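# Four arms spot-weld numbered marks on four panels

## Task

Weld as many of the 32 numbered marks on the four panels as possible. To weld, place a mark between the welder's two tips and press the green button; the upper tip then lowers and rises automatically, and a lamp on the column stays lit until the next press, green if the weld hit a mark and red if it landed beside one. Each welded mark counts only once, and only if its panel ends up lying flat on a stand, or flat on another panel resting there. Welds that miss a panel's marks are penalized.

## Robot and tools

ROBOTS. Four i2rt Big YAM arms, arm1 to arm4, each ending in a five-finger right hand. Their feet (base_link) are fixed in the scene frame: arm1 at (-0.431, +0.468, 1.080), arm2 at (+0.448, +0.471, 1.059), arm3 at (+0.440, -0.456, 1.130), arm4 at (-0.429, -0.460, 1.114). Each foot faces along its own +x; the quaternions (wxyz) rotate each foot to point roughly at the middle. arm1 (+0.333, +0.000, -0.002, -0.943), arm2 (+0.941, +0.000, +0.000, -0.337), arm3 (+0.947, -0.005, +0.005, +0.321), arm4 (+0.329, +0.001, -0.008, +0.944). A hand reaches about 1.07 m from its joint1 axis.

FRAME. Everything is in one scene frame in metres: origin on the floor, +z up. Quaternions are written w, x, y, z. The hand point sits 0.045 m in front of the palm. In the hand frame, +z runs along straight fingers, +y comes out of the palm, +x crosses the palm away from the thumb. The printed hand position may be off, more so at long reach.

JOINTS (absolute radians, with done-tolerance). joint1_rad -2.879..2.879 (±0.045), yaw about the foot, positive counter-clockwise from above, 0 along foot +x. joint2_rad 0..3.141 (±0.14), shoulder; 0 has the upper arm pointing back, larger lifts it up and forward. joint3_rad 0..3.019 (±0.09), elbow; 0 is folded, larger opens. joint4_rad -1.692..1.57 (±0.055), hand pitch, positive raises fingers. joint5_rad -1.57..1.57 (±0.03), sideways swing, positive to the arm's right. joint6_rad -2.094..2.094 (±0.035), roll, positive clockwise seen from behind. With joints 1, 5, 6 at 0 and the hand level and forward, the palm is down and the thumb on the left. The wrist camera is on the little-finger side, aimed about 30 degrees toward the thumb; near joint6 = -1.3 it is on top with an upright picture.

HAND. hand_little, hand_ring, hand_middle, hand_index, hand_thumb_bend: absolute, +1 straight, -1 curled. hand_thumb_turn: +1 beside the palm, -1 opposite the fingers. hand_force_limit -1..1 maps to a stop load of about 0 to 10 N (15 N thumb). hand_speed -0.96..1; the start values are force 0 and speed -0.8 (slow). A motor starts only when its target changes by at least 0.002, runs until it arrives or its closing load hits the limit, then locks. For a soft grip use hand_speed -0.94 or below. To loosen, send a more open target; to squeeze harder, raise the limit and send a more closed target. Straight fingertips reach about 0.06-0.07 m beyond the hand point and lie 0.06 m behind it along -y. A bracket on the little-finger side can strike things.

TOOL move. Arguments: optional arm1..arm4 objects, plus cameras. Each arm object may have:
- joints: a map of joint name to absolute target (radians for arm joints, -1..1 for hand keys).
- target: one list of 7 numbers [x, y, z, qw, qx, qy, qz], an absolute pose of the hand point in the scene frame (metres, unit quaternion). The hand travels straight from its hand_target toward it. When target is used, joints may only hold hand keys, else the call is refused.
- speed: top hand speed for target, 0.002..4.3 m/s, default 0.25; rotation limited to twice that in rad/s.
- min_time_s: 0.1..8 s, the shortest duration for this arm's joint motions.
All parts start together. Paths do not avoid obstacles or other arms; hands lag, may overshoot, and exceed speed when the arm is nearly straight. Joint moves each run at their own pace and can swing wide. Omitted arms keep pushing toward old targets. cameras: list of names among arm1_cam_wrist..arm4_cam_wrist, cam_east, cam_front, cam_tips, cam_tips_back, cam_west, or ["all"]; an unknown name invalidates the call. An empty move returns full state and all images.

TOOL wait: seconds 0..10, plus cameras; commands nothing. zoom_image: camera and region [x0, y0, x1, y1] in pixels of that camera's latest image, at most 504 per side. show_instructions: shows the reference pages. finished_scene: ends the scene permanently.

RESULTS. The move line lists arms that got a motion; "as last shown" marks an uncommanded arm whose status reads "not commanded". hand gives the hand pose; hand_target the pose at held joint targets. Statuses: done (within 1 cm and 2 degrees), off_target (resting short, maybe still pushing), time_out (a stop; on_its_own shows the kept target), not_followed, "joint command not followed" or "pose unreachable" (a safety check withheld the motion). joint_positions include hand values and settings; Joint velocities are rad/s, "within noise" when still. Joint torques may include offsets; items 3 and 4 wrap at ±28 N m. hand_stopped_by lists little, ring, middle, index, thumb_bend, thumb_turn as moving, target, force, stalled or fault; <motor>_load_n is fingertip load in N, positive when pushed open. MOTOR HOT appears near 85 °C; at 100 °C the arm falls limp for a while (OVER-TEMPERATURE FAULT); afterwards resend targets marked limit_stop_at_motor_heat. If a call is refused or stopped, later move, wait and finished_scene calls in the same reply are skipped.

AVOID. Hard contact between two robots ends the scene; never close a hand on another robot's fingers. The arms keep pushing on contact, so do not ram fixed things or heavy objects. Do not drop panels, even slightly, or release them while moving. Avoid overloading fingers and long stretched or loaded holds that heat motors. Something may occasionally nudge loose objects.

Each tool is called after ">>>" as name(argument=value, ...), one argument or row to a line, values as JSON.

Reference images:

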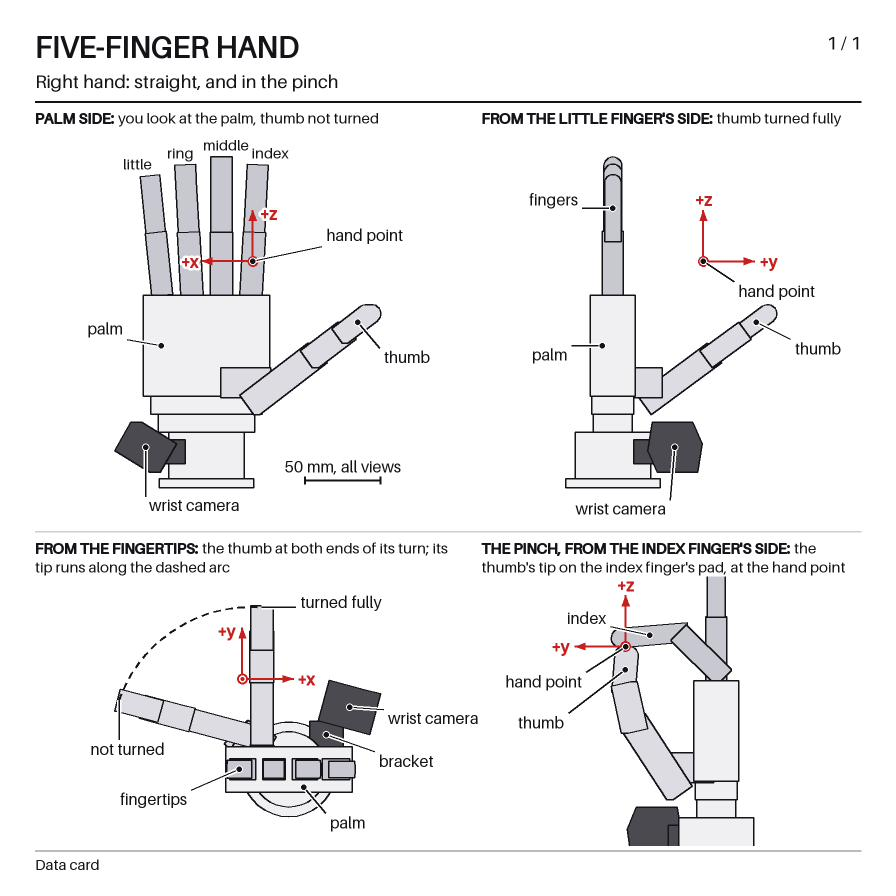

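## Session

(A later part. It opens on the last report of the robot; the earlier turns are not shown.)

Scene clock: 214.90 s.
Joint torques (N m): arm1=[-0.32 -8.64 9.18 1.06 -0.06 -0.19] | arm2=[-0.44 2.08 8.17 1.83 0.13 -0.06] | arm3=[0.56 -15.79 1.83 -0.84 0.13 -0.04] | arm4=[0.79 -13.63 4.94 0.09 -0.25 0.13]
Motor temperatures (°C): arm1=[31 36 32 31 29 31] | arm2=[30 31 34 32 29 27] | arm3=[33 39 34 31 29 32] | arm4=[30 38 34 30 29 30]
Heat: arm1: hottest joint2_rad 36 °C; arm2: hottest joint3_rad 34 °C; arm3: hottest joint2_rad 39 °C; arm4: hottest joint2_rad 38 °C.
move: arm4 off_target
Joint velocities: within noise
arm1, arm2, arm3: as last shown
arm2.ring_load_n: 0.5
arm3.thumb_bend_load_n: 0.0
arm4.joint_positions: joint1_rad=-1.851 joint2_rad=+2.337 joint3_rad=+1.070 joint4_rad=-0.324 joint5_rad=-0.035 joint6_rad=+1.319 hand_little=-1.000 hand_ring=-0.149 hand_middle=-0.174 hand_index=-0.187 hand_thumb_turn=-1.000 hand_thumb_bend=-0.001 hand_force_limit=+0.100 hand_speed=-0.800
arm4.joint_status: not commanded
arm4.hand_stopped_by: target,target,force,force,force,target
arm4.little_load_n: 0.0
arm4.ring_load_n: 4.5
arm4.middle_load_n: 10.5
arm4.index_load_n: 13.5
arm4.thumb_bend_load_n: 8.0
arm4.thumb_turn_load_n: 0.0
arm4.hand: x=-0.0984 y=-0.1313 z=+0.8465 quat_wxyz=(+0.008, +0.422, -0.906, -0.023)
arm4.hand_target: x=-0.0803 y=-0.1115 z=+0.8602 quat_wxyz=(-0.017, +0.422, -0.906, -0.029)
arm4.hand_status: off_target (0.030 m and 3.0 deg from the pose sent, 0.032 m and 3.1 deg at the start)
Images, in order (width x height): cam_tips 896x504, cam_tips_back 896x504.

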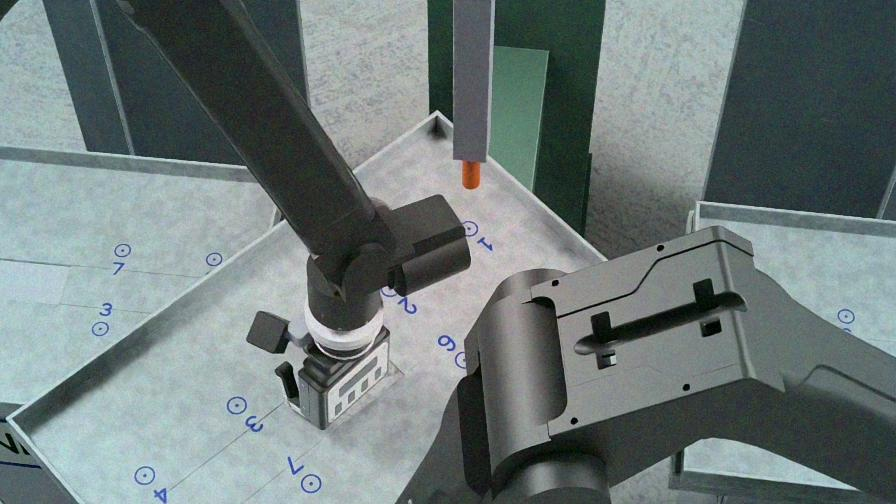

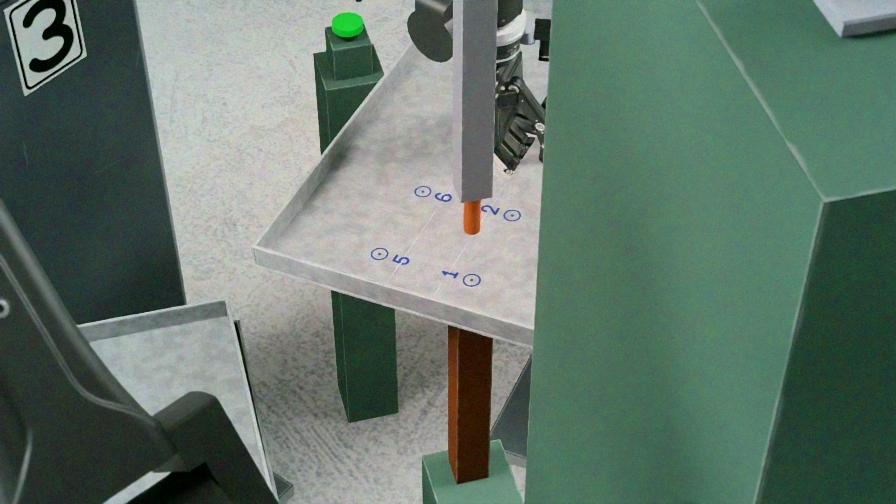

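>>> move(
  arm3={"target": [0.0446, -0.575, 0.803, 0, 0.598, 0.8018, 0], "speed": 0.1},
)

>>> move(
  arm3={"target": [0.0446, -0.575, 0.845, 0, 0.598, 0.8018, 0], "speed": 0.1},
)

>>> wait(
  seconds=1.4,
  cameras=["cam_front", "cam_tips_back", "cam_tips"],
)

Scene clock: 216.03 s.
Joint torques (N m): arm1=[-0.32 -8.76 9.21 1.07 -0.05 -0.19] | arm2=[-0.21 2.2 8.16 1.74 0.13 -0.05] | arm3=[0.56 -14.04 3.28 0.59 0.08 -0.07] | arm4=[0.85 -13.63 4.93 0.09 -0.25 0.12]
Motor temperatures (°C): arm1=[31 36 32 31 29 31] | arm2=[30 31 34 32 29 27] | arm3=[33 39 34 31 29 32] | arm4=[30 37 34 30 29 30]
Heat: arm1: hottest joint2_rad 36 °C; arm2: hottest joint3_rad 34 °C; arm3: hottest joint2_rad 39 °C; arm4: hottest joint2_rad 37 °C.
move: arm3 off_target
Joint velocities: within noise
arm1, arm2, arm4: as last shown
arm1.ring_load_n: 0.5
arm1.thumb_bend_load_n: -0.5
arm2.ring_load_n: 0.0
arm3.joint_positions: joint1_rad=+2.705 joint2_rad=+2.479 joint3_rad=+1.195 joint4_rad=-0.311 joint5_rad=+0.008 joint6_rad=-0.064 hand_little=-1.000 hand_ring=-1.000 hand_middle=-1.000 hand_index=+1.000 hand_thumb_turn=+1.000 hand_thumb_bend=+1.000 hand_force_limit=+0.000 hand_speed=+0.000
arm3.joint_status: not commanded
arm3.hand_stopped_by: target,target,target,target,target,target
arm3.little_load_n: 0.0
arm3.ring_load_n: 0.0
arm3.middle_load_n: 0.0
arm3.index_load_n: -3.0
arm3.thumb_bend_load_n: 0.0
arm3.thumb_turn_load_n: 0.0
arm3.hand: x=+0.0509 y=-0.5708 z=+0.8107 quat_wxyz=(+0.006, +0.601, +0.799, +0.005)
arm3.hand_target: x=+0.0449 y=-0.5749 z=+0.8032 quat_wxyz=(+0.000, +0.598, +0.802, +0.000)
arm3.hand_status: off_target (0.011 m and 1.0 deg from the pose sent, 0.038 m and 0.7 deg at the start)
arm4.index_load_n: 13.0
pictures: none

Scene clock: 217.13 s.
Joint torques (N m): arm1=[-0.38 -8.64 9.16 1.07 -0.06 -0.18] | arm2=[-0.32 2.32 8.17 1.72 0.14 -0.03] | arm3=[0.38 -15.74 1.76 -0.66 0.12 -0.05] | arm4=[0.85 -13.68 4.75 0.08 -0.66 0.12]
Motor temperatures (°C): arm1=[31 36 32 31 29 31] | arm2=[30 31 34 32 29 27] | arm3=[33 39 34 31 29 32] | arm4=[30 37 34 30 29 30]
Heat: arm1: hottest joint2_rad 36 °C; arm2: hottest joint3_rad 34 °C; arm3: hottest joint2_rad 39 °C; arm4: hottest joint2_rad 37 °C.
move: arm3 done
Joint velocities: within noise
arm1, arm2, arm4: as last shown
arm1.ring_load_n: 0.0
arm1.middle_load_n: 0.5
arm1.thumb_bend_load_n: 0.0
arm3.joint_positions: joint1_rad=+2.705 joint2_rad=+2.403 joint3_rad=+1.170 joint4_rad=-0.339 joint5_rad=+0.008 joint6_rad=-0.064 hand_little=-1.000 hand_ring=-1.000 hand_middle=-1.000 hand_index=+1.000 hand_thumb_turn=+1.000 hand_thumb_bend=+1.000 hand_force_limit=+0.000 hand_speed=+0.000
arm3.joint_status: not commanded
arm3.hand_stopped_by: target,target,target,target,target,target
arm3.little_load_n: 0.0
arm3.ring_load_n: 0.0
arm3.middle_load_n: 0.0
arm3.index_load_n: 0.0
arm3.thumb_bend_load_n: 0.0
arm3.thumb_turn_load_n: 0.0
arm3.hand: x=+0.0410 y=-0.5727 z=+0.8406 quat_wxyz=(-0.002, +0.601, +0.799, -0.004)
arm3.hand_target: x=+0.0445 y=-0.5750 z=+0.8449 quat_wxyz=(+0.000, +0.598, +0.802, +0.000)
arm3.hand_status: done (0.006 m and 0.7 deg from the pose sent, 0.035 m and 1.0 deg at the start)
arm4.joint_positions: joint1_rad=-1.851 joint2_rad=+2.339 joint3_rad=+1.072 joint4_rad=-0.324 joint5_rad=-0.026 joint6_rad=+1.320 hand_little=-1.000 hand_ring=-0.149 hand_middle=-0.174 hand_index=-0.187 hand_thumb_turn=-1.000 hand_thumb_bend=-0.001 hand_force_limit=+0.100 hand_speed=-0.800
arm4.little_load_n: -3.5
arm4.ring_load_n: 5.0
arm4.middle_load_n: 14.5
arm4.index_load_n: 15.0
arm4.thumb_bend_load_n: 5.0
arm4.hand: x=-0.0968 y=-0.1325 z=+0.8451 quat_wxyz=(+0.007, +0.421, -0.907, -0.018)
pictures: none

Scene clock: 218.53 s.
Joint torques (N m): arm1=[-0.26 -8.82 9.18 1.05 -0.06 -0.19] | arm2=[-0.32 2.08 8.12 1.74 0.14 -0.04] | arm3=[0.38 -16.44 2.11 -0.75 0.11 -0.04] | arm4=[0.79 -13.8 4.72 0.08 -0.2 0.11]
Motor temperatures (°C): arm1=[31 36 32 31 29 31] | arm2=[30 31 34 32 29 26] | arm3=[33 39 33 31 29 32] | arm4=[30 37 34 30 29 30]
Heat: arm1: hottest joint2_rad 36 °C; arm2: hottest joint3_rad 34 °C; arm3: hottest joint2_rad 39 °C; arm4: hottest joint2_rad 37 °C.
Joint velocities: within noise
arm1.joint_positions: joint1_rad=-0.296 joint2_rad=+1.291 joint3_rad=+1.211 joint4_rad=-0.891 joint5_rad=+0.004 joint6_rad=+0.993 hand_little=+1.000 hand_ring=+1.000 hand_middle=+1.000 hand_index=+1.000 hand_thumb_turn=-1.000 hand_thumb_bend=+0.300 hand_force_limit=+0.200 hand_speed=+0.400
arm1.joint_status: not commanded
arm1.hand_stopped_by: target,target,target,target,target,target
arm1.little_load_n: 0.0
arm1.ring_load_n: 0.0
arm1.middle_load_n: 0.0
arm1.index_load_n: 0.0
arm1.thumb_bend_load_n: 0.0
arm1.thumb_turn_load_n: 0.0
arm1.hand: x=-0.8787 y=+0.2170 z=+1.3370 quat_wxyz=(+0.029, -0.848, -0.441, +0.293)
arm1.hand_target: x=-0.8754 y=+0.2207 z=+1.3256 quat_wxyz=(+0.030, -0.849, -0.448, +0.280)
arm1.hand_status: not commanded
arm2.joint_positions: joint1_rad=-0.413 joint2_rad=+0.614 joint3_rad=+1.410 joint4_rad=-1.513 joint5_rad=+0.233 joint6_rad=-1.260 hand_little=+1.000 hand_ring=+1.000 hand_middle=+1.000 hand_index=+1.000 hand_thumb_turn=+1.000 hand_thumb_bend=+1.000 hand_force_limit=+0.000 hand_speed=-0.800
arm2.joint_status: not commanded
arm2.hand_stopped_by: target,target,target,target,target,target
arm2.little_load_n: 0.0
arm2.ring_load_n: 0.0
arm2.middle_load_n: 0.0
arm2.index_load_n: 0.0
arm2.thumb_bend_load_n: 0.0
arm2.thumb_turn_load_n: 0.0
arm2.hand: x=+0.4459 y=+0.2709 z=+1.5344 quat_wxyz=(+0.256, +0.656, -0.623, +0.339)
arm2.hand_target: x=+0.4459 y=+0.2710 z=+1.5429 quat_wxyz=(+0.260, +0.652, -0.621, +0.348)
arm2.hand_status: not commanded
arm3.joint_positions: joint1_rad=+2.705 joint2_rad=+2.403 joint3_rad=+1.170 joint4_rad=-0.339 joint5_rad=+0.008 joint6_rad=-0.064 hand_little=-1.000 hand_ring=-1.000 hand_middle=-1.000 hand_index=+1.000 hand_thumb_turn=+1.000 hand_thumb_bend=+1.000 hand_force_limit=+0.000 hand_speed=+0.000
arm3.joint_status: not commanded
arm3.hand_stopped_by: target,target,target,target,target,target
arm3.little_load_n: 0.0
arm3.ring_load_n: 0.0
arm3.middle_load_n: 0.0
arm3.index_load_n: 0.0
arm3.thumb_bend_load_n: 0.0
arm3.thumb_turn_load_n: 0.0
arm3.hand: x=+0.0410 y=-0.5727 z=+0.8406 quat_wxyz=(-0.002, +0.601, +0.799, -0.004)
arm3.hand_target: x=+0.0445 y=-0.5750 z=+0.8449 quat_wxyz=(+0.000, +0.598, +0.802, +0.000)
arm3.hand_status: done (0.006 m and 0.7 deg from the pose sent, 0.035 m and 1.0 deg at the start)
arm4.joint_positions: joint1_rad=-1.851 joint2_rad=+2.339 joint3_rad=+1.072 joint4_rad=-0.324 joint5_rad=-0.037 joint6_rad=+1.321 hand_little=-1.000 hand_ring=-0.149 hand_middle=-0.174 hand_index=-0.187 hand_thumb_turn=-1.000 hand_thumb_bend=-0.001 hand_force_limit=+0.100 hand_speed=-0.800
arm4.joint_status: not commanded
arm4.hand_stopped_by: target,target,force,force,force,target
arm4.little_load_n: 0.0
arm4.ring_load_n: 5.0
arm4.middle_load_n: 10.5
arm4.index_load_n: 13.5
arm4.thumb_bend_load_n: 4.5
arm4.thumb_turn_load_n: 0.5
arm4.hand: x=-0.0979 y=-0.1305 z=+0.8460 quat_wxyz=(+0.008, +0.421, -0.907, -0.023)
arm4.hand_target: x=-0.0804 y=-0.1115 z=+0.8603 quat_wxyz=(-0.017, +0.422, -0.906, -0.029)
arm4.hand_status: not commanded
wait: 1.40 s; at rest by 0.27 s
pictures: cam_front, cam_tips, cam_tips_back
Images, in order (width x height): cam_front 896x504, cam_tips 896x504, cam_tips_back 896x504.

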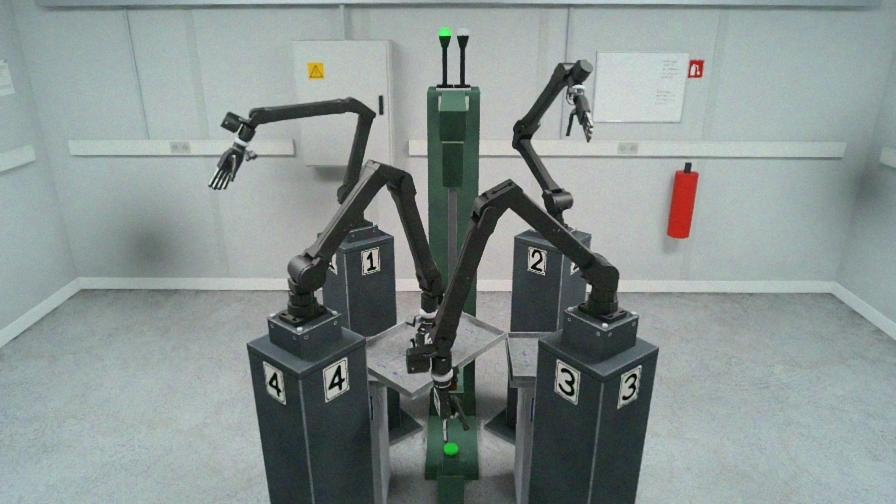

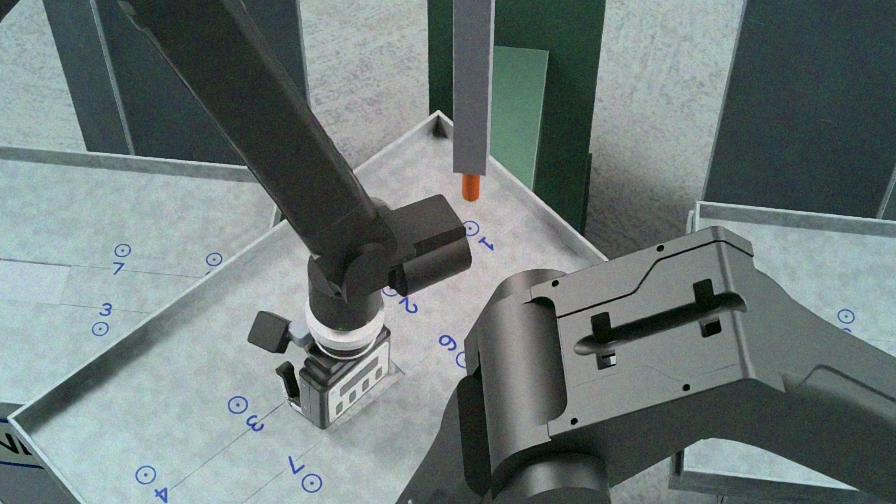

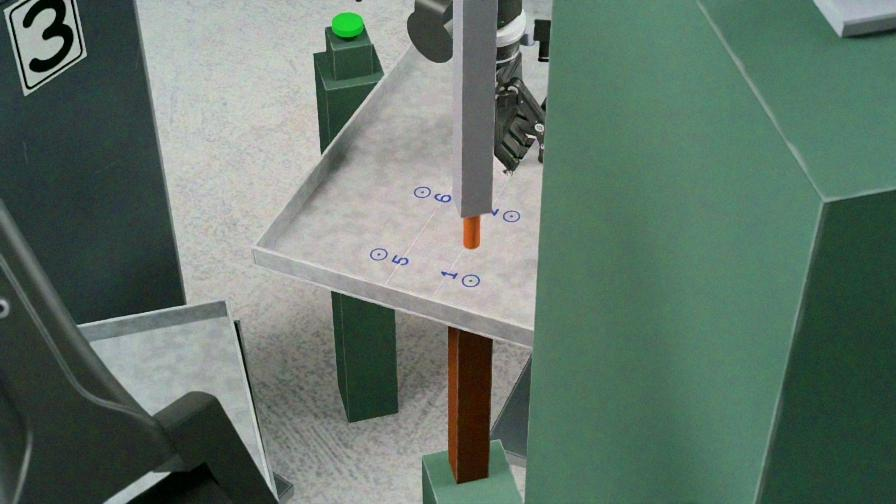

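>>> move(
  arm4={"target": [-0.178, -0.061, 0.875, -0.0168, 0.4226, -0.9063, -0.0336], "speed": 0.2},
)

>>> move(
  arm4={"target": [-0.1674, -0.0444, 0.860, -0.0168, 0.4226, -0.9063, -0.0336], "speed": 0.1},
  cameras=["cam_tips", "cam_tips_back"],
)

>>> zoom_image(
  camera="cam_tips",
  region=[400, 150, 540, 290],
)

>>> zoom_image(
  camera="cam_tips_back",
  region=[380, 180, 560, 360],
)

Scene clock: 220.37 s.
Joint torques (N m): arm1=[-0.26 -8.76 9.17 1.07 -0.05 -0.18] | arm2=[-0.32 2.49 8.14 1.76 0.13 -0.06] | arm3=[0.56 -14.97 1.99 -0.79 0.13 -0.02] | arm4=[-0.79 -14.74 2.09 0.13 -0.2 0.19]
Motor temperatures (°C): arm1=[31 36 32 31 29 31] | arm2=[30 31 34 32 29 26] | arm3=[33 39 33 31 29 32] | arm4=[30 37 34 30 29 30]
Heat: arm1: hottest joint2_rad 36 °C; arm2: hottest joint3_rad 34 °C; arm3: hottest joint2_rad 39 °C; arm4: hottest joint2_rad 37 °C.
move: arm4 off_target
Joint velocities: within noise
arm1, arm2, arm3: as last shown
arm3.index_load_n: 0.5
arm3.thumb_bend_load_n: -0.5
arm4.joint_positions: joint1_rad=-1.605 joint2_rad=+2.298 joint3_rad=+0.964 joint4_rad=-0.252 joint5_rad=-0.038 joint6_rad=+1.543 hand_little=-1.000 hand_ring=-0.149 hand_middle=-0.174 hand_index=-0.187 hand_thumb_turn=-1.000 hand_thumb_bend=-0.001 hand_force_limit=+0.100 hand_speed=-0.800
arm4.joint_status: not commanded
arm4.hand_stopped_by: target,target,force,force,force,target
arm4.little_load_n: 0.0
arm4.ring_load_n: 4.0
arm4.middle_load_n: 10.0
arm4.index_load_n: 14.5
arm4.thumb_bend_load_n: 4.0
arm4.thumb_turn_load_n: 0.0
arm4.hand: x=-0.1954 y=-0.0769 z=+0.8522 quat_wxyz=(+0.009, +0.432, -0.902, -0.021)
arm4.hand_target: x=-0.1784 y=-0.0614 z=+0.8744 quat_wxyz=(-0.017, +0.422, -0.906, -0.034)
arm4.hand_status: off_target (0.033 m and 3.5 deg from the pose sent, 0.110 m and 3.1 deg at the start)
pictures: none

Scene clock: 221.33 s.
Joint torques (N m): arm1=[-0.26 -8.64 9.18 1.03 -0.05 -0.18] | arm2=[-0.56 2.55 8.14 1.77 0.13 -0.04] | arm3=[0.67 -14.27 2.13 -0.72 0.11 -0.04] | arm4=[-0.21 -13.1 4.04 -0.24 -0.19 0.16]
Motor temperatures (°C): arm1=[31 36 32 31 29 31] | arm2=[30 31 34 32 29 26] | arm3=[33 39 33 31 29 32] | arm4=[30 37 34 30 29 30]
Heat: arm1: hottest joint2_rad 36 °C; arm2: hottest joint3_rad 34 °C; arm3: hottest joint2_rad 39 °C; arm4: hottest joint2_rad 37 °C.
move: arm4 off_target
Joint velocities: within noise
arm1, arm2, arm3: as last shown
arm3.little_load_n: -0.5
arm3.index_load_n: -0.5
arm3.thumb_bend_load_n: 0.0
arm4.joint_positions: joint1_rad=-1.605 joint2_rad=+2.322 joint3_rad=+1.017 joint4_rad=-0.255 joint5_rad=-0.038 joint6_rad=+1.552 hand_little=-1.000 hand_ring=-0.149 hand_middle=-0.174 hand_index=-0.187 hand_thumb_turn=-1.000 hand_thumb_bend=-0.001 hand_force_limit=+0.100 hand_speed=-0.800
arm4.joint_status: not commanded
arm4.hand_stopped_by: target,target,force,force,force,target
arm4.little_load_n: 0.0
arm4.ring_load_n: 3.5
arm4.middle_load_n: 10.0
arm4.index_load_n: 15.0
arm4.thumb_bend_load_n: 4.5
arm4.thumb_turn_load_n: 0.0
arm4.hand: x=-0.1801 y=-0.0592 z=+0.8487 quat_wxyz=(-0.002, +0.428, -0.903, -0.026)
arm4.hand_target: x=-0.1677 y=-0.0447 z=+0.8602 quat_wxyz=(-0.017, +0.422, -0.906, -0.034)
arm4.hand_status: off_target (0.023 m and 2.0 deg from the pose sent, 0.044 m and 3.5 deg at the start)
Images, in order (width x height): cam_tips 896x504, cam_tips_back 896x504.

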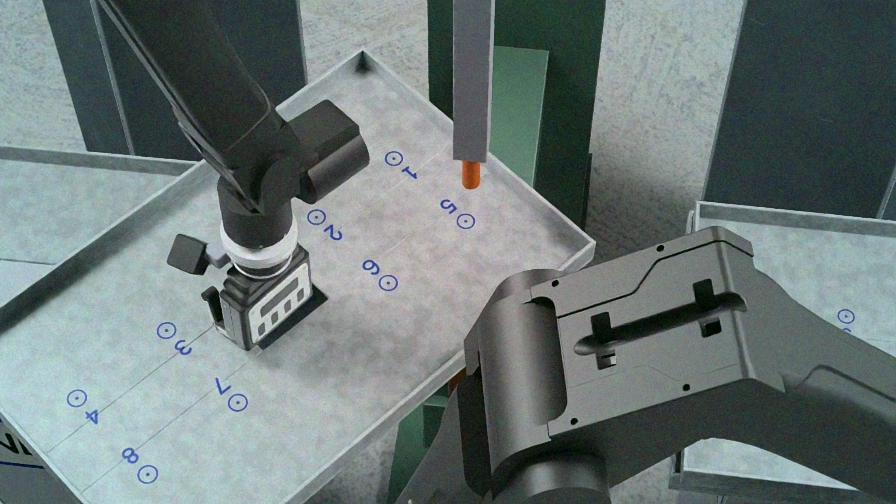

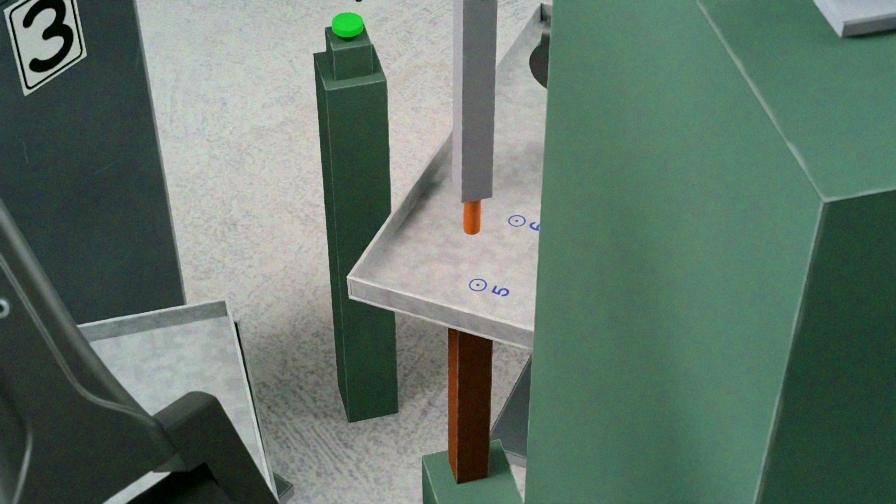

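Scaled by 3.600.

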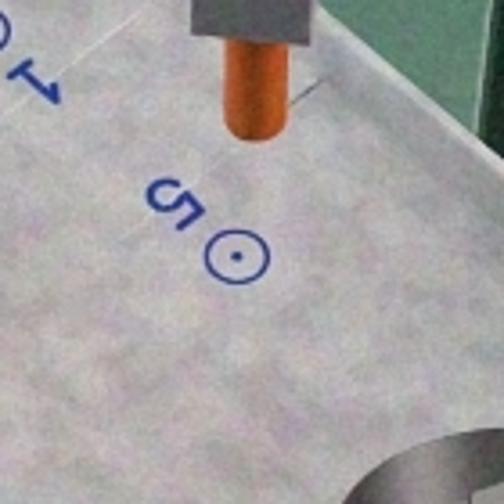

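Scaled by 2.800.

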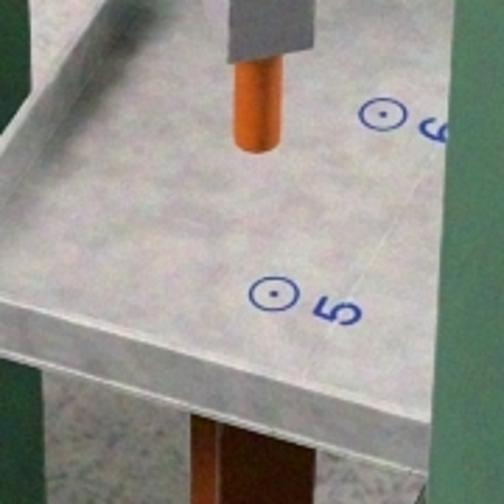

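>>> move(
  arm4={"target": [-0.173, -0.068, 0.875, -0.0168, 0.4226, -0.9063, -0.0336], "speed": 0.12},
)

>>> move(
  arm4={"target": [-0.1624, -0.0514, 0.860, -0.0168, 0.4226, -0.9063, -0.0336], "speed": 0.1},
  cameras=["cam_tips", "cam_tips_back"],
)

>>> zoom_image(
  camera="cam_tips",
  region=[400, 150, 540, 290],
)

>>> zoom_image(
  camera="cam_tips_back",
  region=[380, 180, 560, 360],
)

Scene clock: 222.67 s.
Joint torques (N m): arm1=[-0.26 -8.64 9.2 1.05 -0.06 -0.19] | arm2=[-0.32 2.2 8.12 1.76 0.11 -0.05] | arm3=[0.09 -15.33 1.89 -0.54 0.13 -0.08] | arm4=[-1.32 -14.74 2.14 0.06 -0.23 -0.09]
Motor temperatures (°C): arm1=[31 36 32 31 29 31] | arm2=[30 31 34 32 29 26] | arm3=[33 39 33 31 29 32] | arm4=[30 37 34 30 29 30]
Heat: arm1: hottest joint2_rad 36 °C; arm2: hottest joint3_rad 34 °C; arm3: hottest joint2_rad 39 °C; arm4: hottest joint2_rad 37 °C.
move: arm4 off_target
Joint velocities: within noise
arm1, arm2, arm3: as last shown
arm3.little_load_n: 0.0
arm3.index_load_n: 0.0
arm4.joint_positions: joint1_rad=-1.618 joint2_rad=+2.296 joint3_rad=+0.958 joint4_rad=-0.245 joint5_rad=-0.037 joint6_rad=+1.550 hand_little=-1.000 hand_ring=-0.149 hand_middle=-0.174 hand_index=-0.187 hand_thumb_turn=-1.000 hand_thumb_bend=-0.001 hand_force_limit=+0.100 hand_speed=-0.800
arm4.joint_status: not commanded
arm4.hand_stopped_by: target,target,force,force,force,target
arm4.little_load_n: 0.0
arm4.ring_load_n: 3.5
arm4.middle_load_n: 10.0
arm4.index_load_n: 15.0
arm4.thumb_bend_load_n: 4.0
arm4.thumb_turn_load_n: 0.0
arm4.hand: x=-0.1910 y=-0.0814 z=+0.8521 quat_wxyz=(+0.008, +0.423, -0.906, -0.021)
arm4.hand_target: x=-0.1732 y=-0.0683 z=+0.8743 quat_wxyz=(-0.017, +0.422, -0.906, -0.033)
arm4.hand_status: off_target (0.032 m and 3.2 deg from the pose sent, 0.029 m and 2.0 deg at the start)
pictures: none

Scene clock: 223.63 s.
Joint torques (N m): arm1=[-0.21 -8.59 9.22 1.03 -0.06 -0.18] | arm2=[-0.32 2.2 8.14 1.8 0.13 -0.05] | arm3=[0.79 -14.97 1.89 -0.75 0.15 -0.07] | arm4=[-0.73 -13.16 3.99 -0.23 -0.24 -0.02]
Motor temperatures (°C): arm1=[31 36 32 31 29 31] | arm2=[30 31 34 32 29 26] | arm3=[33 39 33 31 29 32] | arm4=[30 37 34 30 29 30]
Heat: arm1: hottest joint2_rad 36 °C; arm2: hottest joint3_rad 34 °C; arm3: hottest joint2_rad 39 °C; arm4: hottest joint2_rad 37 °C.
move: arm4 off_target
Joint velocities: within noise
arm1, arm2, arm3: as last shown
arm3.little_load_n: 0.5
arm4.joint_positions: joint1_rad=-1.618 joint2_rad=+2.320 joint3_rad=+1.012 joint4_rad=-0.253 joint5_rad=-0.037 joint6_rad=+1.550 hand_little=-1.000 hand_ring=-0.149 hand_middle=-0.174 hand_index=-0.187 hand_thumb_turn=-1.000 hand_thumb_bend=-0.001 hand_force_limit=+0.100 hand_speed=-0.800
arm4.joint_status: not commanded
arm4.hand_stopped_by: target,target,force,force,force,target
arm4.little_load_n: -0.5
arm4.ring_load_n: 3.0
arm4.middle_load_n: 10.0
arm4.index_load_n: 15.0
arm4.thumb_bend_load_n: 4.5
arm4.thumb_turn_load_n: 0.0
arm4.hand: x=-0.1761 y=-0.0643 z=+0.8486 quat_wxyz=(-0.002, +0.423, -0.906, -0.026)
arm4.hand_target: x=-0.1625 y=-0.0517 z=+0.8602 quat_wxyz=(-0.017, +0.422, -0.906, -0.033)
arm4.hand_status: off_target (0.022 m and 1.9 deg from the pose sent, 0.042 m and 3.2 deg at the start)
Images, in order (width x height): cam_tips 896x504, cam_tips_back 896x504.

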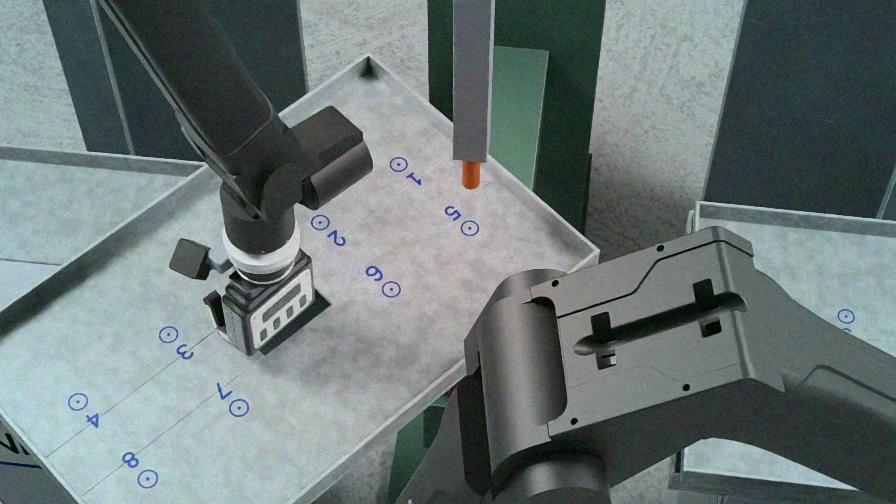

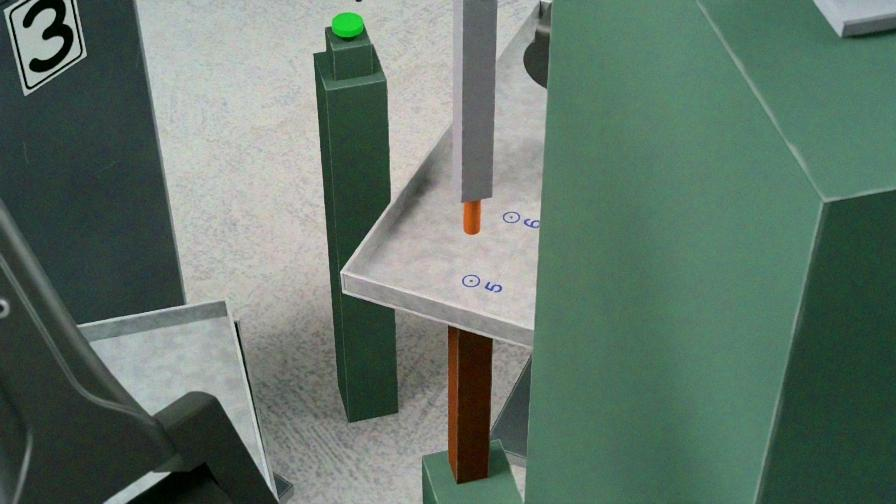

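Scaled by 3.600.

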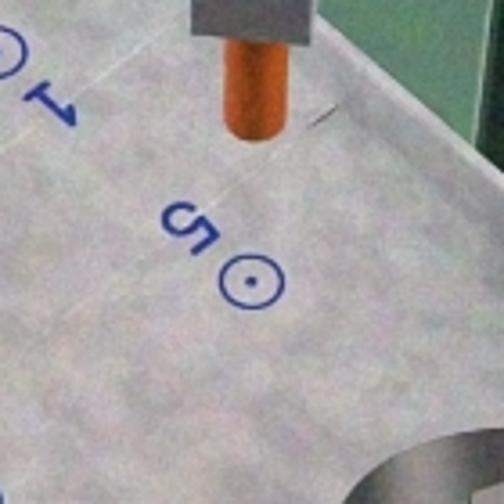

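Scaled by 2.800.

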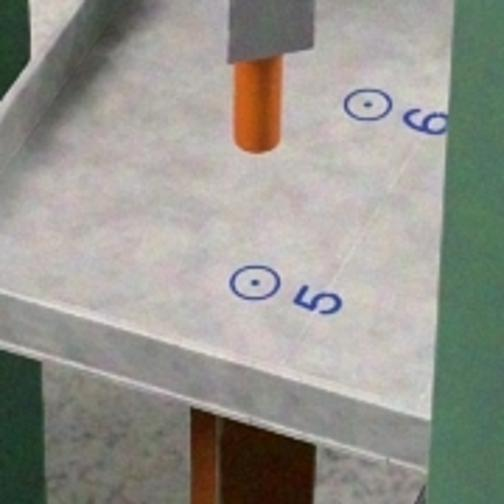

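>>> move(
  arm3={"target": [0.0446, -0.575, 0.803, 0, 0.598, 0.8018, 0], "speed": 0.1},
)

>>> move(
  arm3={"target": [0.0446, -0.575, 0.845, 0, 0.598, 0.8018, 0], "speed": 0.1},
)

>>> wait(
  seconds=1.4,
  cameras=["all"],
)

Scene clock: 231.20 s.
Joint torques (N m): arm1=[-0.32 -8.7 9.18 1.09 -0.06 -0.18] | arm2=[-0.26 1.96 8.12 1.76 0.13 -0.05] | arm3=[1.03 -13.51 3.3 0.83 0.13 -0.1] | arm4=[-0.73 -13.16 3.96 -0.23 -0.25 -0.01]
Motor temperatures (°C): arm1=[31 36 32 31 29 31] | arm2=[30 31 34 32 29 26] | arm3=[33 39 33 31 29 32] | arm4=[30 37 33 30 29 30]
Heat: arm1: hottest joint2_rad 36 °C; arm2: hottest joint3_rad 34 °C; arm3: hottest joint2_rad 39 °C; arm4: hottest joint2_rad 37 °C.
move: arm3 off_target
Joint velocities: within noise
arm1, arm2, arm4: as last shown
arm3.joint_positions: joint1_rad=+2.706 joint2_rad=+2.479 joint3_rad=+1.195 joint4_rad=-0.311 joint5_rad=+0.008 joint6_rad=-0.065 hand_little=-1.000 hand_ring=-1.000 hand_middle=-1.000 hand_index=+1.000 hand_thumb_turn=+1.000 hand_thumb_bend=+1.000 hand_force_limit=+0.000 hand_speed=+0.000
arm3.joint_status: not commanded
arm3.hand_stopped_by: target,target,target,target,target,target
arm3.little_load_n: 0.0
arm3.ring_load_n: 0.0
arm3.middle_load_n: 0.0
arm3.index_load_n: -3.0
arm3.thumb_bend_load_n: 0.0
arm3.thumb_turn_load_n: 0.0
arm3.hand: x=+0.0506 y=-0.5710 z=+0.8107 quat_wxyz=(+0.006, +0.601, +0.799, +0.005)
arm3.hand_target: x=+0.0448 y=-0.5750 z=+0.8032 quat_wxyz=(+0.000, +0.598, +0.802, +0.000)
arm3.hand_status: off_target (0.011 m and 1.0 deg from the pose sent, 0.038 m and 0.6 deg at the start)
arm4.ring_load_n: 3.5
pictures: none

Scene clock: 232.30 s.
Joint torques (N m): arm1=[-0.32 -8.64 9.2 1.06 -0.06 -0.19] | arm2=[-0.62 2.37 8.13 1.76 0.14 -0.05] | arm3=[0.38 -15.21 1.85 -0.65 0.14 -0.04] | arm4=[-0.73 -13.45 3.7 -0.13 -0.81 0]
Motor temperatures (°C): arm1=[31 36 32 31 29 31] | arm2=[30 31 34 32 29 26] | arm3=[33 39 33 31 29 32] | arm4=[30 37 33 30 29 30]
Heat: arm1: hottest joint2_rad 36 °C; arm2: hottest joint3_rad 34 °C; arm3: hottest joint2_rad 39 °C; arm4: hottest joint2_rad 37 °C.
move: arm3 done
Joint velocities: within noise
arm1, arm2, arm4: as last shown
arm1.middle_load_n: -0.5
arm3.joint_positions: joint1_rad=+2.706 joint2_rad=+2.403 joint3_rad=+1.170 joint4_rad=-0.339 joint5_rad=+0.008 joint6_rad=-0.065 hand_little=-1.000 hand_ring=-1.000 hand_middle=-1.000 hand_index=+1.000 hand_thumb_turn=+1.000 hand_thumb_bend=+1.000 hand_force_limit=+0.000 hand_speed=+0.000
arm3.joint_status: not commanded
arm3.hand_stopped_by: target,target,target,target,target,target
arm3.little_load_n: 0.5
arm3.ring_load_n: 0.0
arm3.middle_load_n: 0.0
arm3.index_load_n: -0.5
arm3.thumb_bend_load_n: -0.5
arm3.thumb_turn_load_n: 0.0
arm3.hand: x=+0.0413 y=-0.5727 z=+0.8405 quat_wxyz=(-0.002, +0.601, +0.799, -0.004)
arm3.hand_target: x=+0.0447 y=-0.5750 z=+0.8448 quat_wxyz=(+0.000, +0.598, +0.802, +0.000)
arm3.hand_status: done (0.006 m and 0.6 deg from the pose sent, 0.035 m and 1.0 deg at the start)
arm4.joint_positions: joint1_rad=-1.618 joint2_rad=+2.324 joint3_rad=+1.014 joint4_rad=-0.255 joint5_rad=-0.023 joint6_rad=+1.549 hand_little=-1.000 hand_ring=-0.149 hand_middle=-0.174 hand_index=-0.186 hand_thumb_turn=-1.000 hand_thumb_bend=-0.003 hand_force_limit=+0.100 hand_speed=-0.800
arm4.little_load_n: -4.0
arm4.ring_load_n: 2.5
arm4.middle_load_n: 14.5
arm4.index_load_n: 20.0
arm4.thumb_bend_load_n: 0.0
arm4.hand: x=-0.1747 y=-0.0666 z=+0.8460 quat_wxyz=(-0.003, +0.423, -0.906, -0.019)
arm4.hand_target: x=-0.1625 y=-0.0516 z=+0.8602 quat_wxyz=(-0.017, +0.422, -0.906, -0.034)
pictures: none

Scene clock: 233.70 s.
Joint torques (N m): arm1=[-0.21 -8.64 9.21 1.03 -0.05 -0.18] | arm2=[-0.38 1.96 8.1 1.72 0.14 -0.05] | arm3=[0.97 -14.68 2.09 -0.65 0.11 -0.04] | arm4=[-0.73 -13.45 3.7 -0.13 -0.29 0]
Motor temperatures (°C): arm1=[31 36 32 31 29 31] | arm2=[30 31 34 32 29 26] | arm3=[33 39 33 31 29 32] | arm4=[30 37 33 30 29 30]
Heat: arm1: hottest joint2_rad 36 °C; arm2: hottest joint3_rad 34 °C; arm3: hottest joint2_rad 39 °C; arm4: hottest joint2_rad 37 °C.
Joint velocities: within noise
arm1.joint_positions: joint1_rad=-0.296 joint2_rad=+1.291 joint3_rad=+1.211 joint4_rad=-0.891 joint5_rad=+0.004 joint6_rad=+0.993 hand_little=+1.000 hand_ring=+1.000 hand_middle=+1.000 hand_index=+1.000 hand_thumb_turn=-1.000 hand_thumb_bend=+0.300 hand_force_limit=+0.200 hand_speed=+0.400
arm1.joint_status: not commanded
arm1.hand_stopped_by: target,target,target,target,target,target
arm1.little_load_n: 0.0
arm1.ring_load_n: 0.0
arm1.middle_load_n: 0.0
arm1.index_load_n: 0.0
arm1.thumb_bend_load_n: 0.0
arm1.thumb_turn_load_n: 0.0
arm1.hand: x=-0.8787 y=+0.2170 z=+1.3370 quat_wxyz=(+0.029, -0.848, -0.441, +0.293)
arm1.hand_target: x=-0.8754 y=+0.2207 z=+1.3256 quat_wxyz=(+0.030, -0.849, -0.448, +0.280)
arm1.hand_status: not commanded
arm2.joint_positions: joint1_rad=-0.413 joint2_rad=+0.614 joint3_rad=+1.410 joint4_rad=-1.513 joint5_rad=+0.233 joint6_rad=-1.260 hand_little=+1.000 hand_ring=+1.000 hand_middle=+1.000 hand_index=+1.000 hand_thumb_turn=+1.000 hand_thumb_bend=+1.000 hand_force_limit=+0.000 hand_speed=-0.800
arm2.joint_status: not commanded
arm2.hand_stopped_by: target,target,target,target,target,target
arm2.little_load_n: 0.0
arm2.ring_load_n: 0.0
arm2.middle_load_n: 0.0
arm2.index_load_n: 0.0
arm2.thumb_bend_load_n: 0.0
arm2.thumb_turn_load_n: 0.0
arm2.hand: x=+0.4459 y=+0.2709 z=+1.5344 quat_wxyz=(+0.256, +0.656, -0.623, +0.339)
arm2.hand_target: x=+0.4459 y=+0.2710 z=+1.5429 quat_wxyz=(+0.260, +0.652, -0.621, +0.348)
arm2.hand_status: not commanded
arm3.joint_positions: joint1_rad=+2.706 joint2_rad=+2.403 joint3_rad=+1.170 joint4_rad=-0.339 joint5_rad=+0.008 joint6_rad=-0.065 hand_little=-1.000 hand_ring=-1.000 hand_middle=-1.000 hand_index=+1.000 hand_thumb_turn=+1.000 hand_thumb_bend=+1.000 hand_force_limit=+0.000 hand_speed=+0.000
arm3.joint_status: not commanded
arm3.hand_stopped_by: target,target,target,target,target,target
arm3.little_load_n: 0.0
arm3.ring_load_n: 0.0
arm3.middle_load_n: 0.0
arm3.index_load_n: 0.0
arm3.thumb_bend_load_n: 0.0
arm3.thumb_turn_load_n: 0.0
arm3.hand: x=+0.0413 y=-0.5727 z=+0.8405 quat_wxyz=(-0.002, +0.601, +0.799, -0.004)
arm3.hand_target: x=+0.0447 y=-0.5750 z=+0.8448 quat_wxyz=(+0.000, +0.598, +0.802, +0.000)
arm3.hand_status: done (0.006 m and 0.6 deg from the pose sent, 0.035 m and 1.0 deg at the start)
arm4.joint_positions: joint1_rad=-1.618 joint2_rad=+2.325 joint3_rad=+1.015 joint4_rad=-0.256 joint5_rad=-0.035 joint6_rad=+1.549 hand_little=-1.000 hand_ring=-0.149 hand_middle=-0.174 hand_index=-0.187 hand_thumb_turn=-1.000 hand_thumb_bend=-0.003 hand_force_limit=+0.100 hand_speed=-0.800
arm4.joint_status: not commanded
arm4.hand_stopped_by: target,target,force,force,force,target
arm4.little_load_n: 0.0
arm4.ring_load_n: 5.5
arm4.middle_load_n: 12.5
arm4.index_load_n: 14.5
arm4.thumb_bend_load_n: 0.0
arm4.thumb_turn_load_n: 0.0
arm4.hand: x=-0.1765 y=-0.0650 z=+0.8468 quat_wxyz=(+0.000, +0.423, -0.906, -0.024)
arm4.hand_target: x=-0.1625 y=-0.0516 z=+0.8602 quat_wxyz=(-0.017, +0.422, -0.906, -0.034)
arm4.hand_status: not commanded
wait: 1.40 s; at rest by 0.27 s
pictures: arm1_cam_wrist, arm2_cam_wrist, arm3_cam_wrist, arm4_cam_wrist, cam_east, cam_front, cam_tips, cam_tips_back, cam_west
Images, in order (width x height): arm1_cam_wrist 896x504, arm2_cam_wrist 896x504, arm3_cam_wrist 896x504, arm4_cam_wrist 896x504, cam_east 896x504, cam_front 896x504, cam_tips 896x504, cam_tips_back 896x504, cam_west 896x504.

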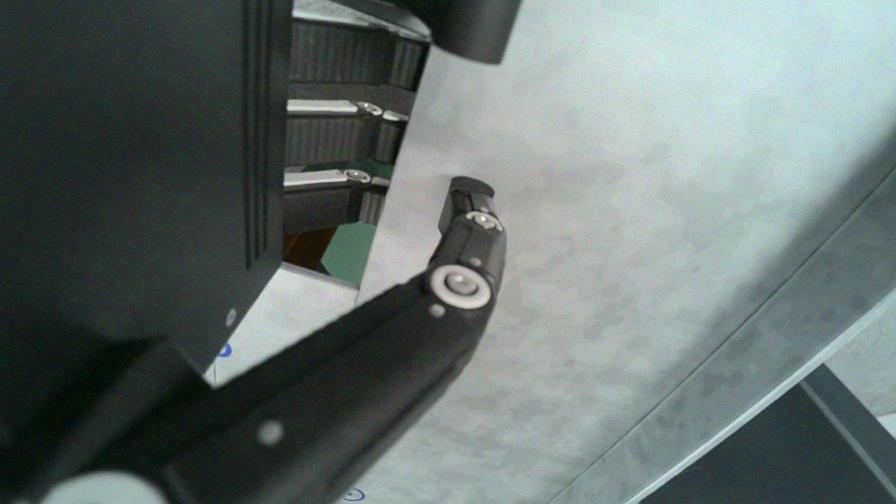

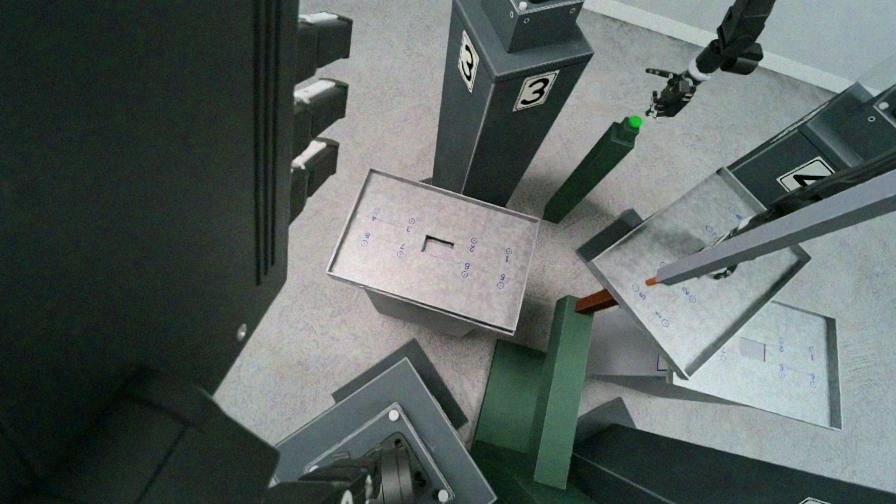

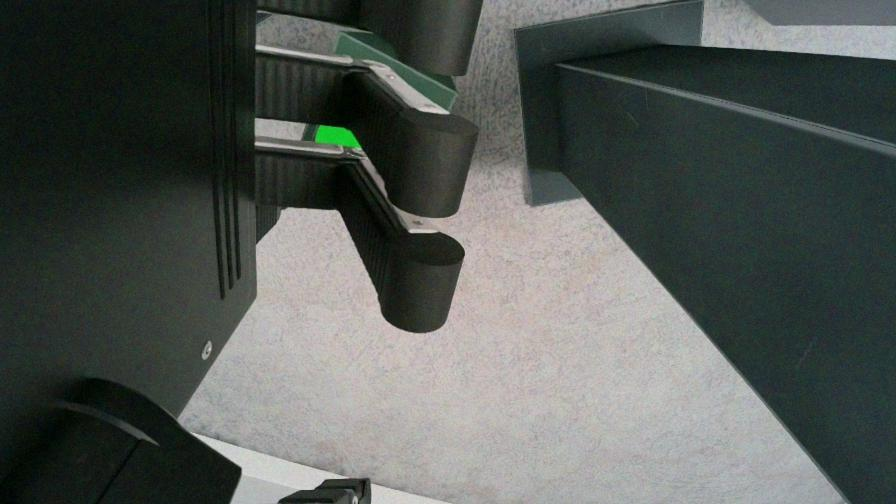

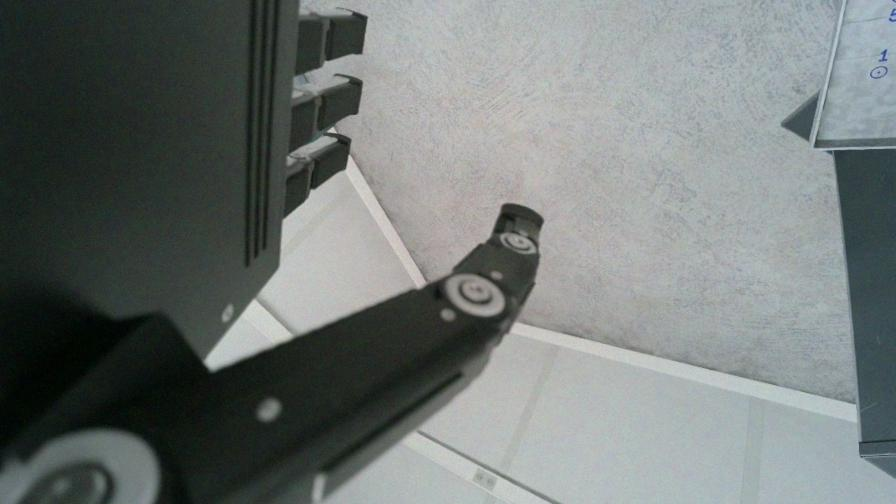

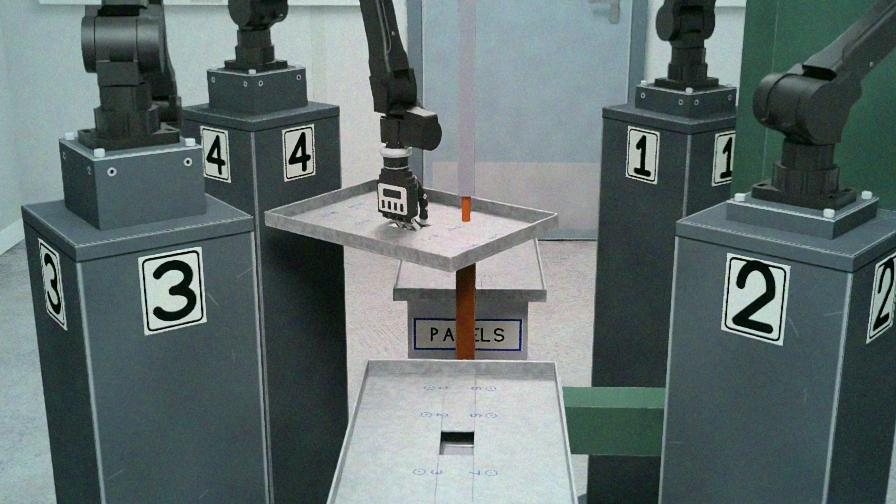

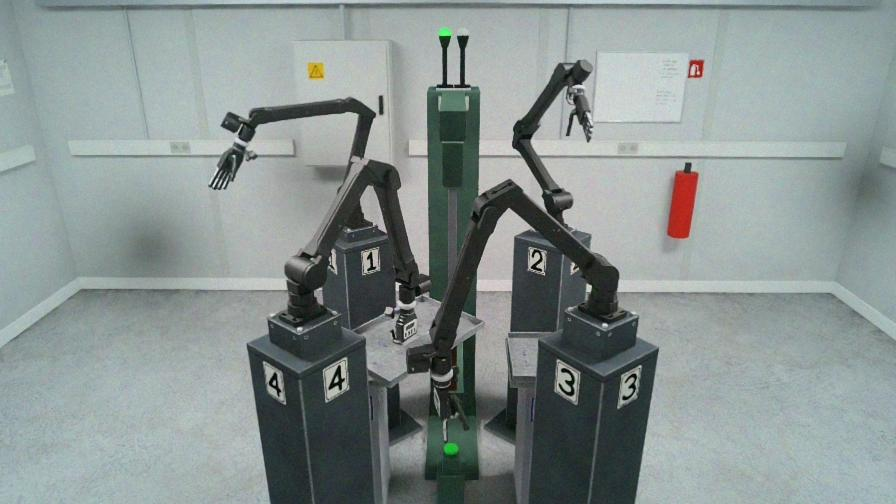

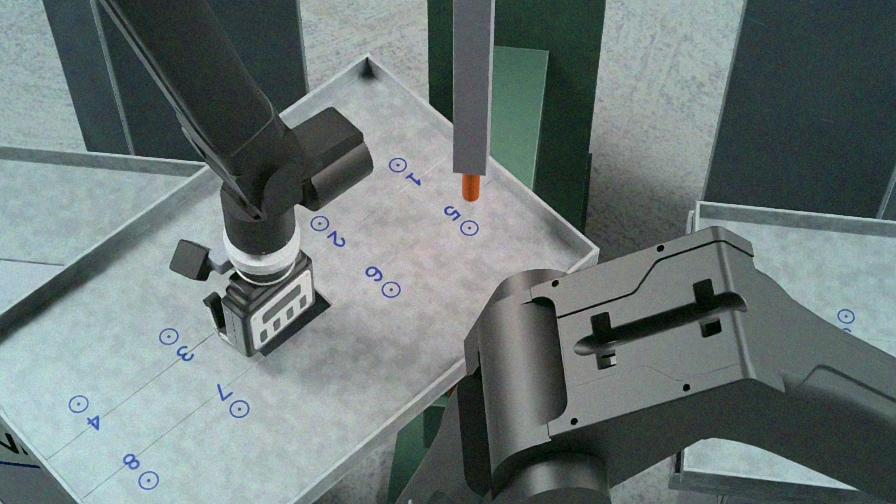

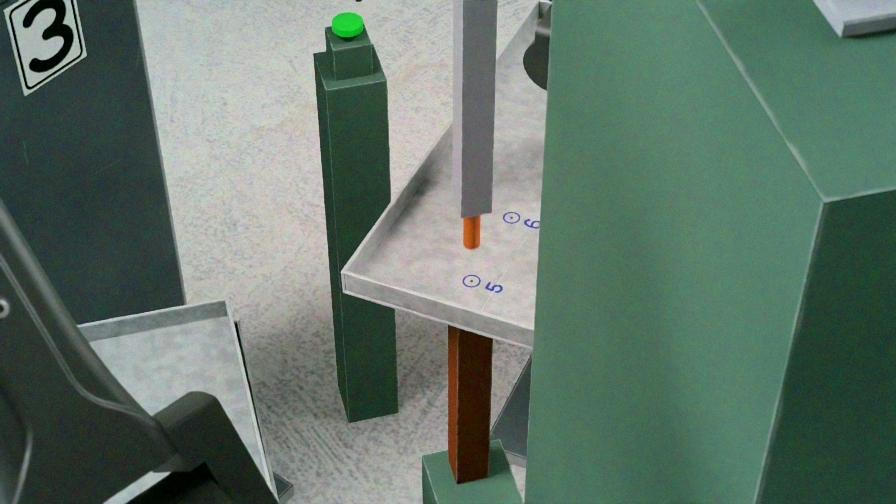

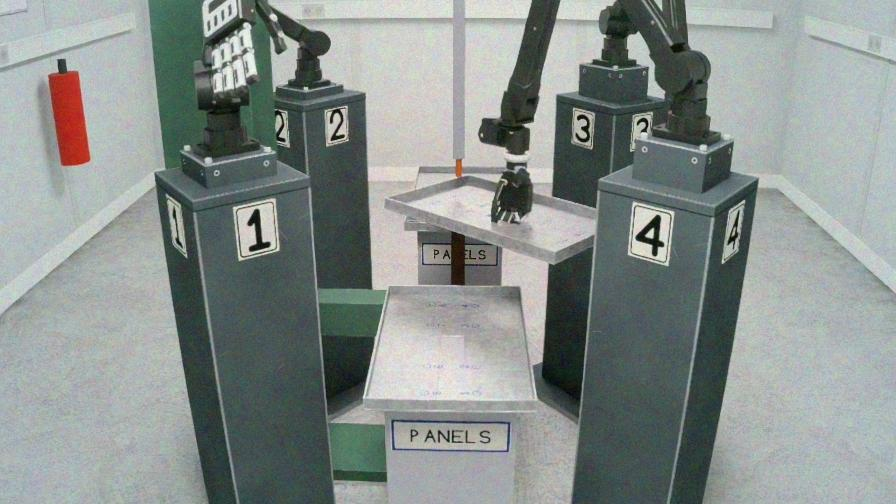

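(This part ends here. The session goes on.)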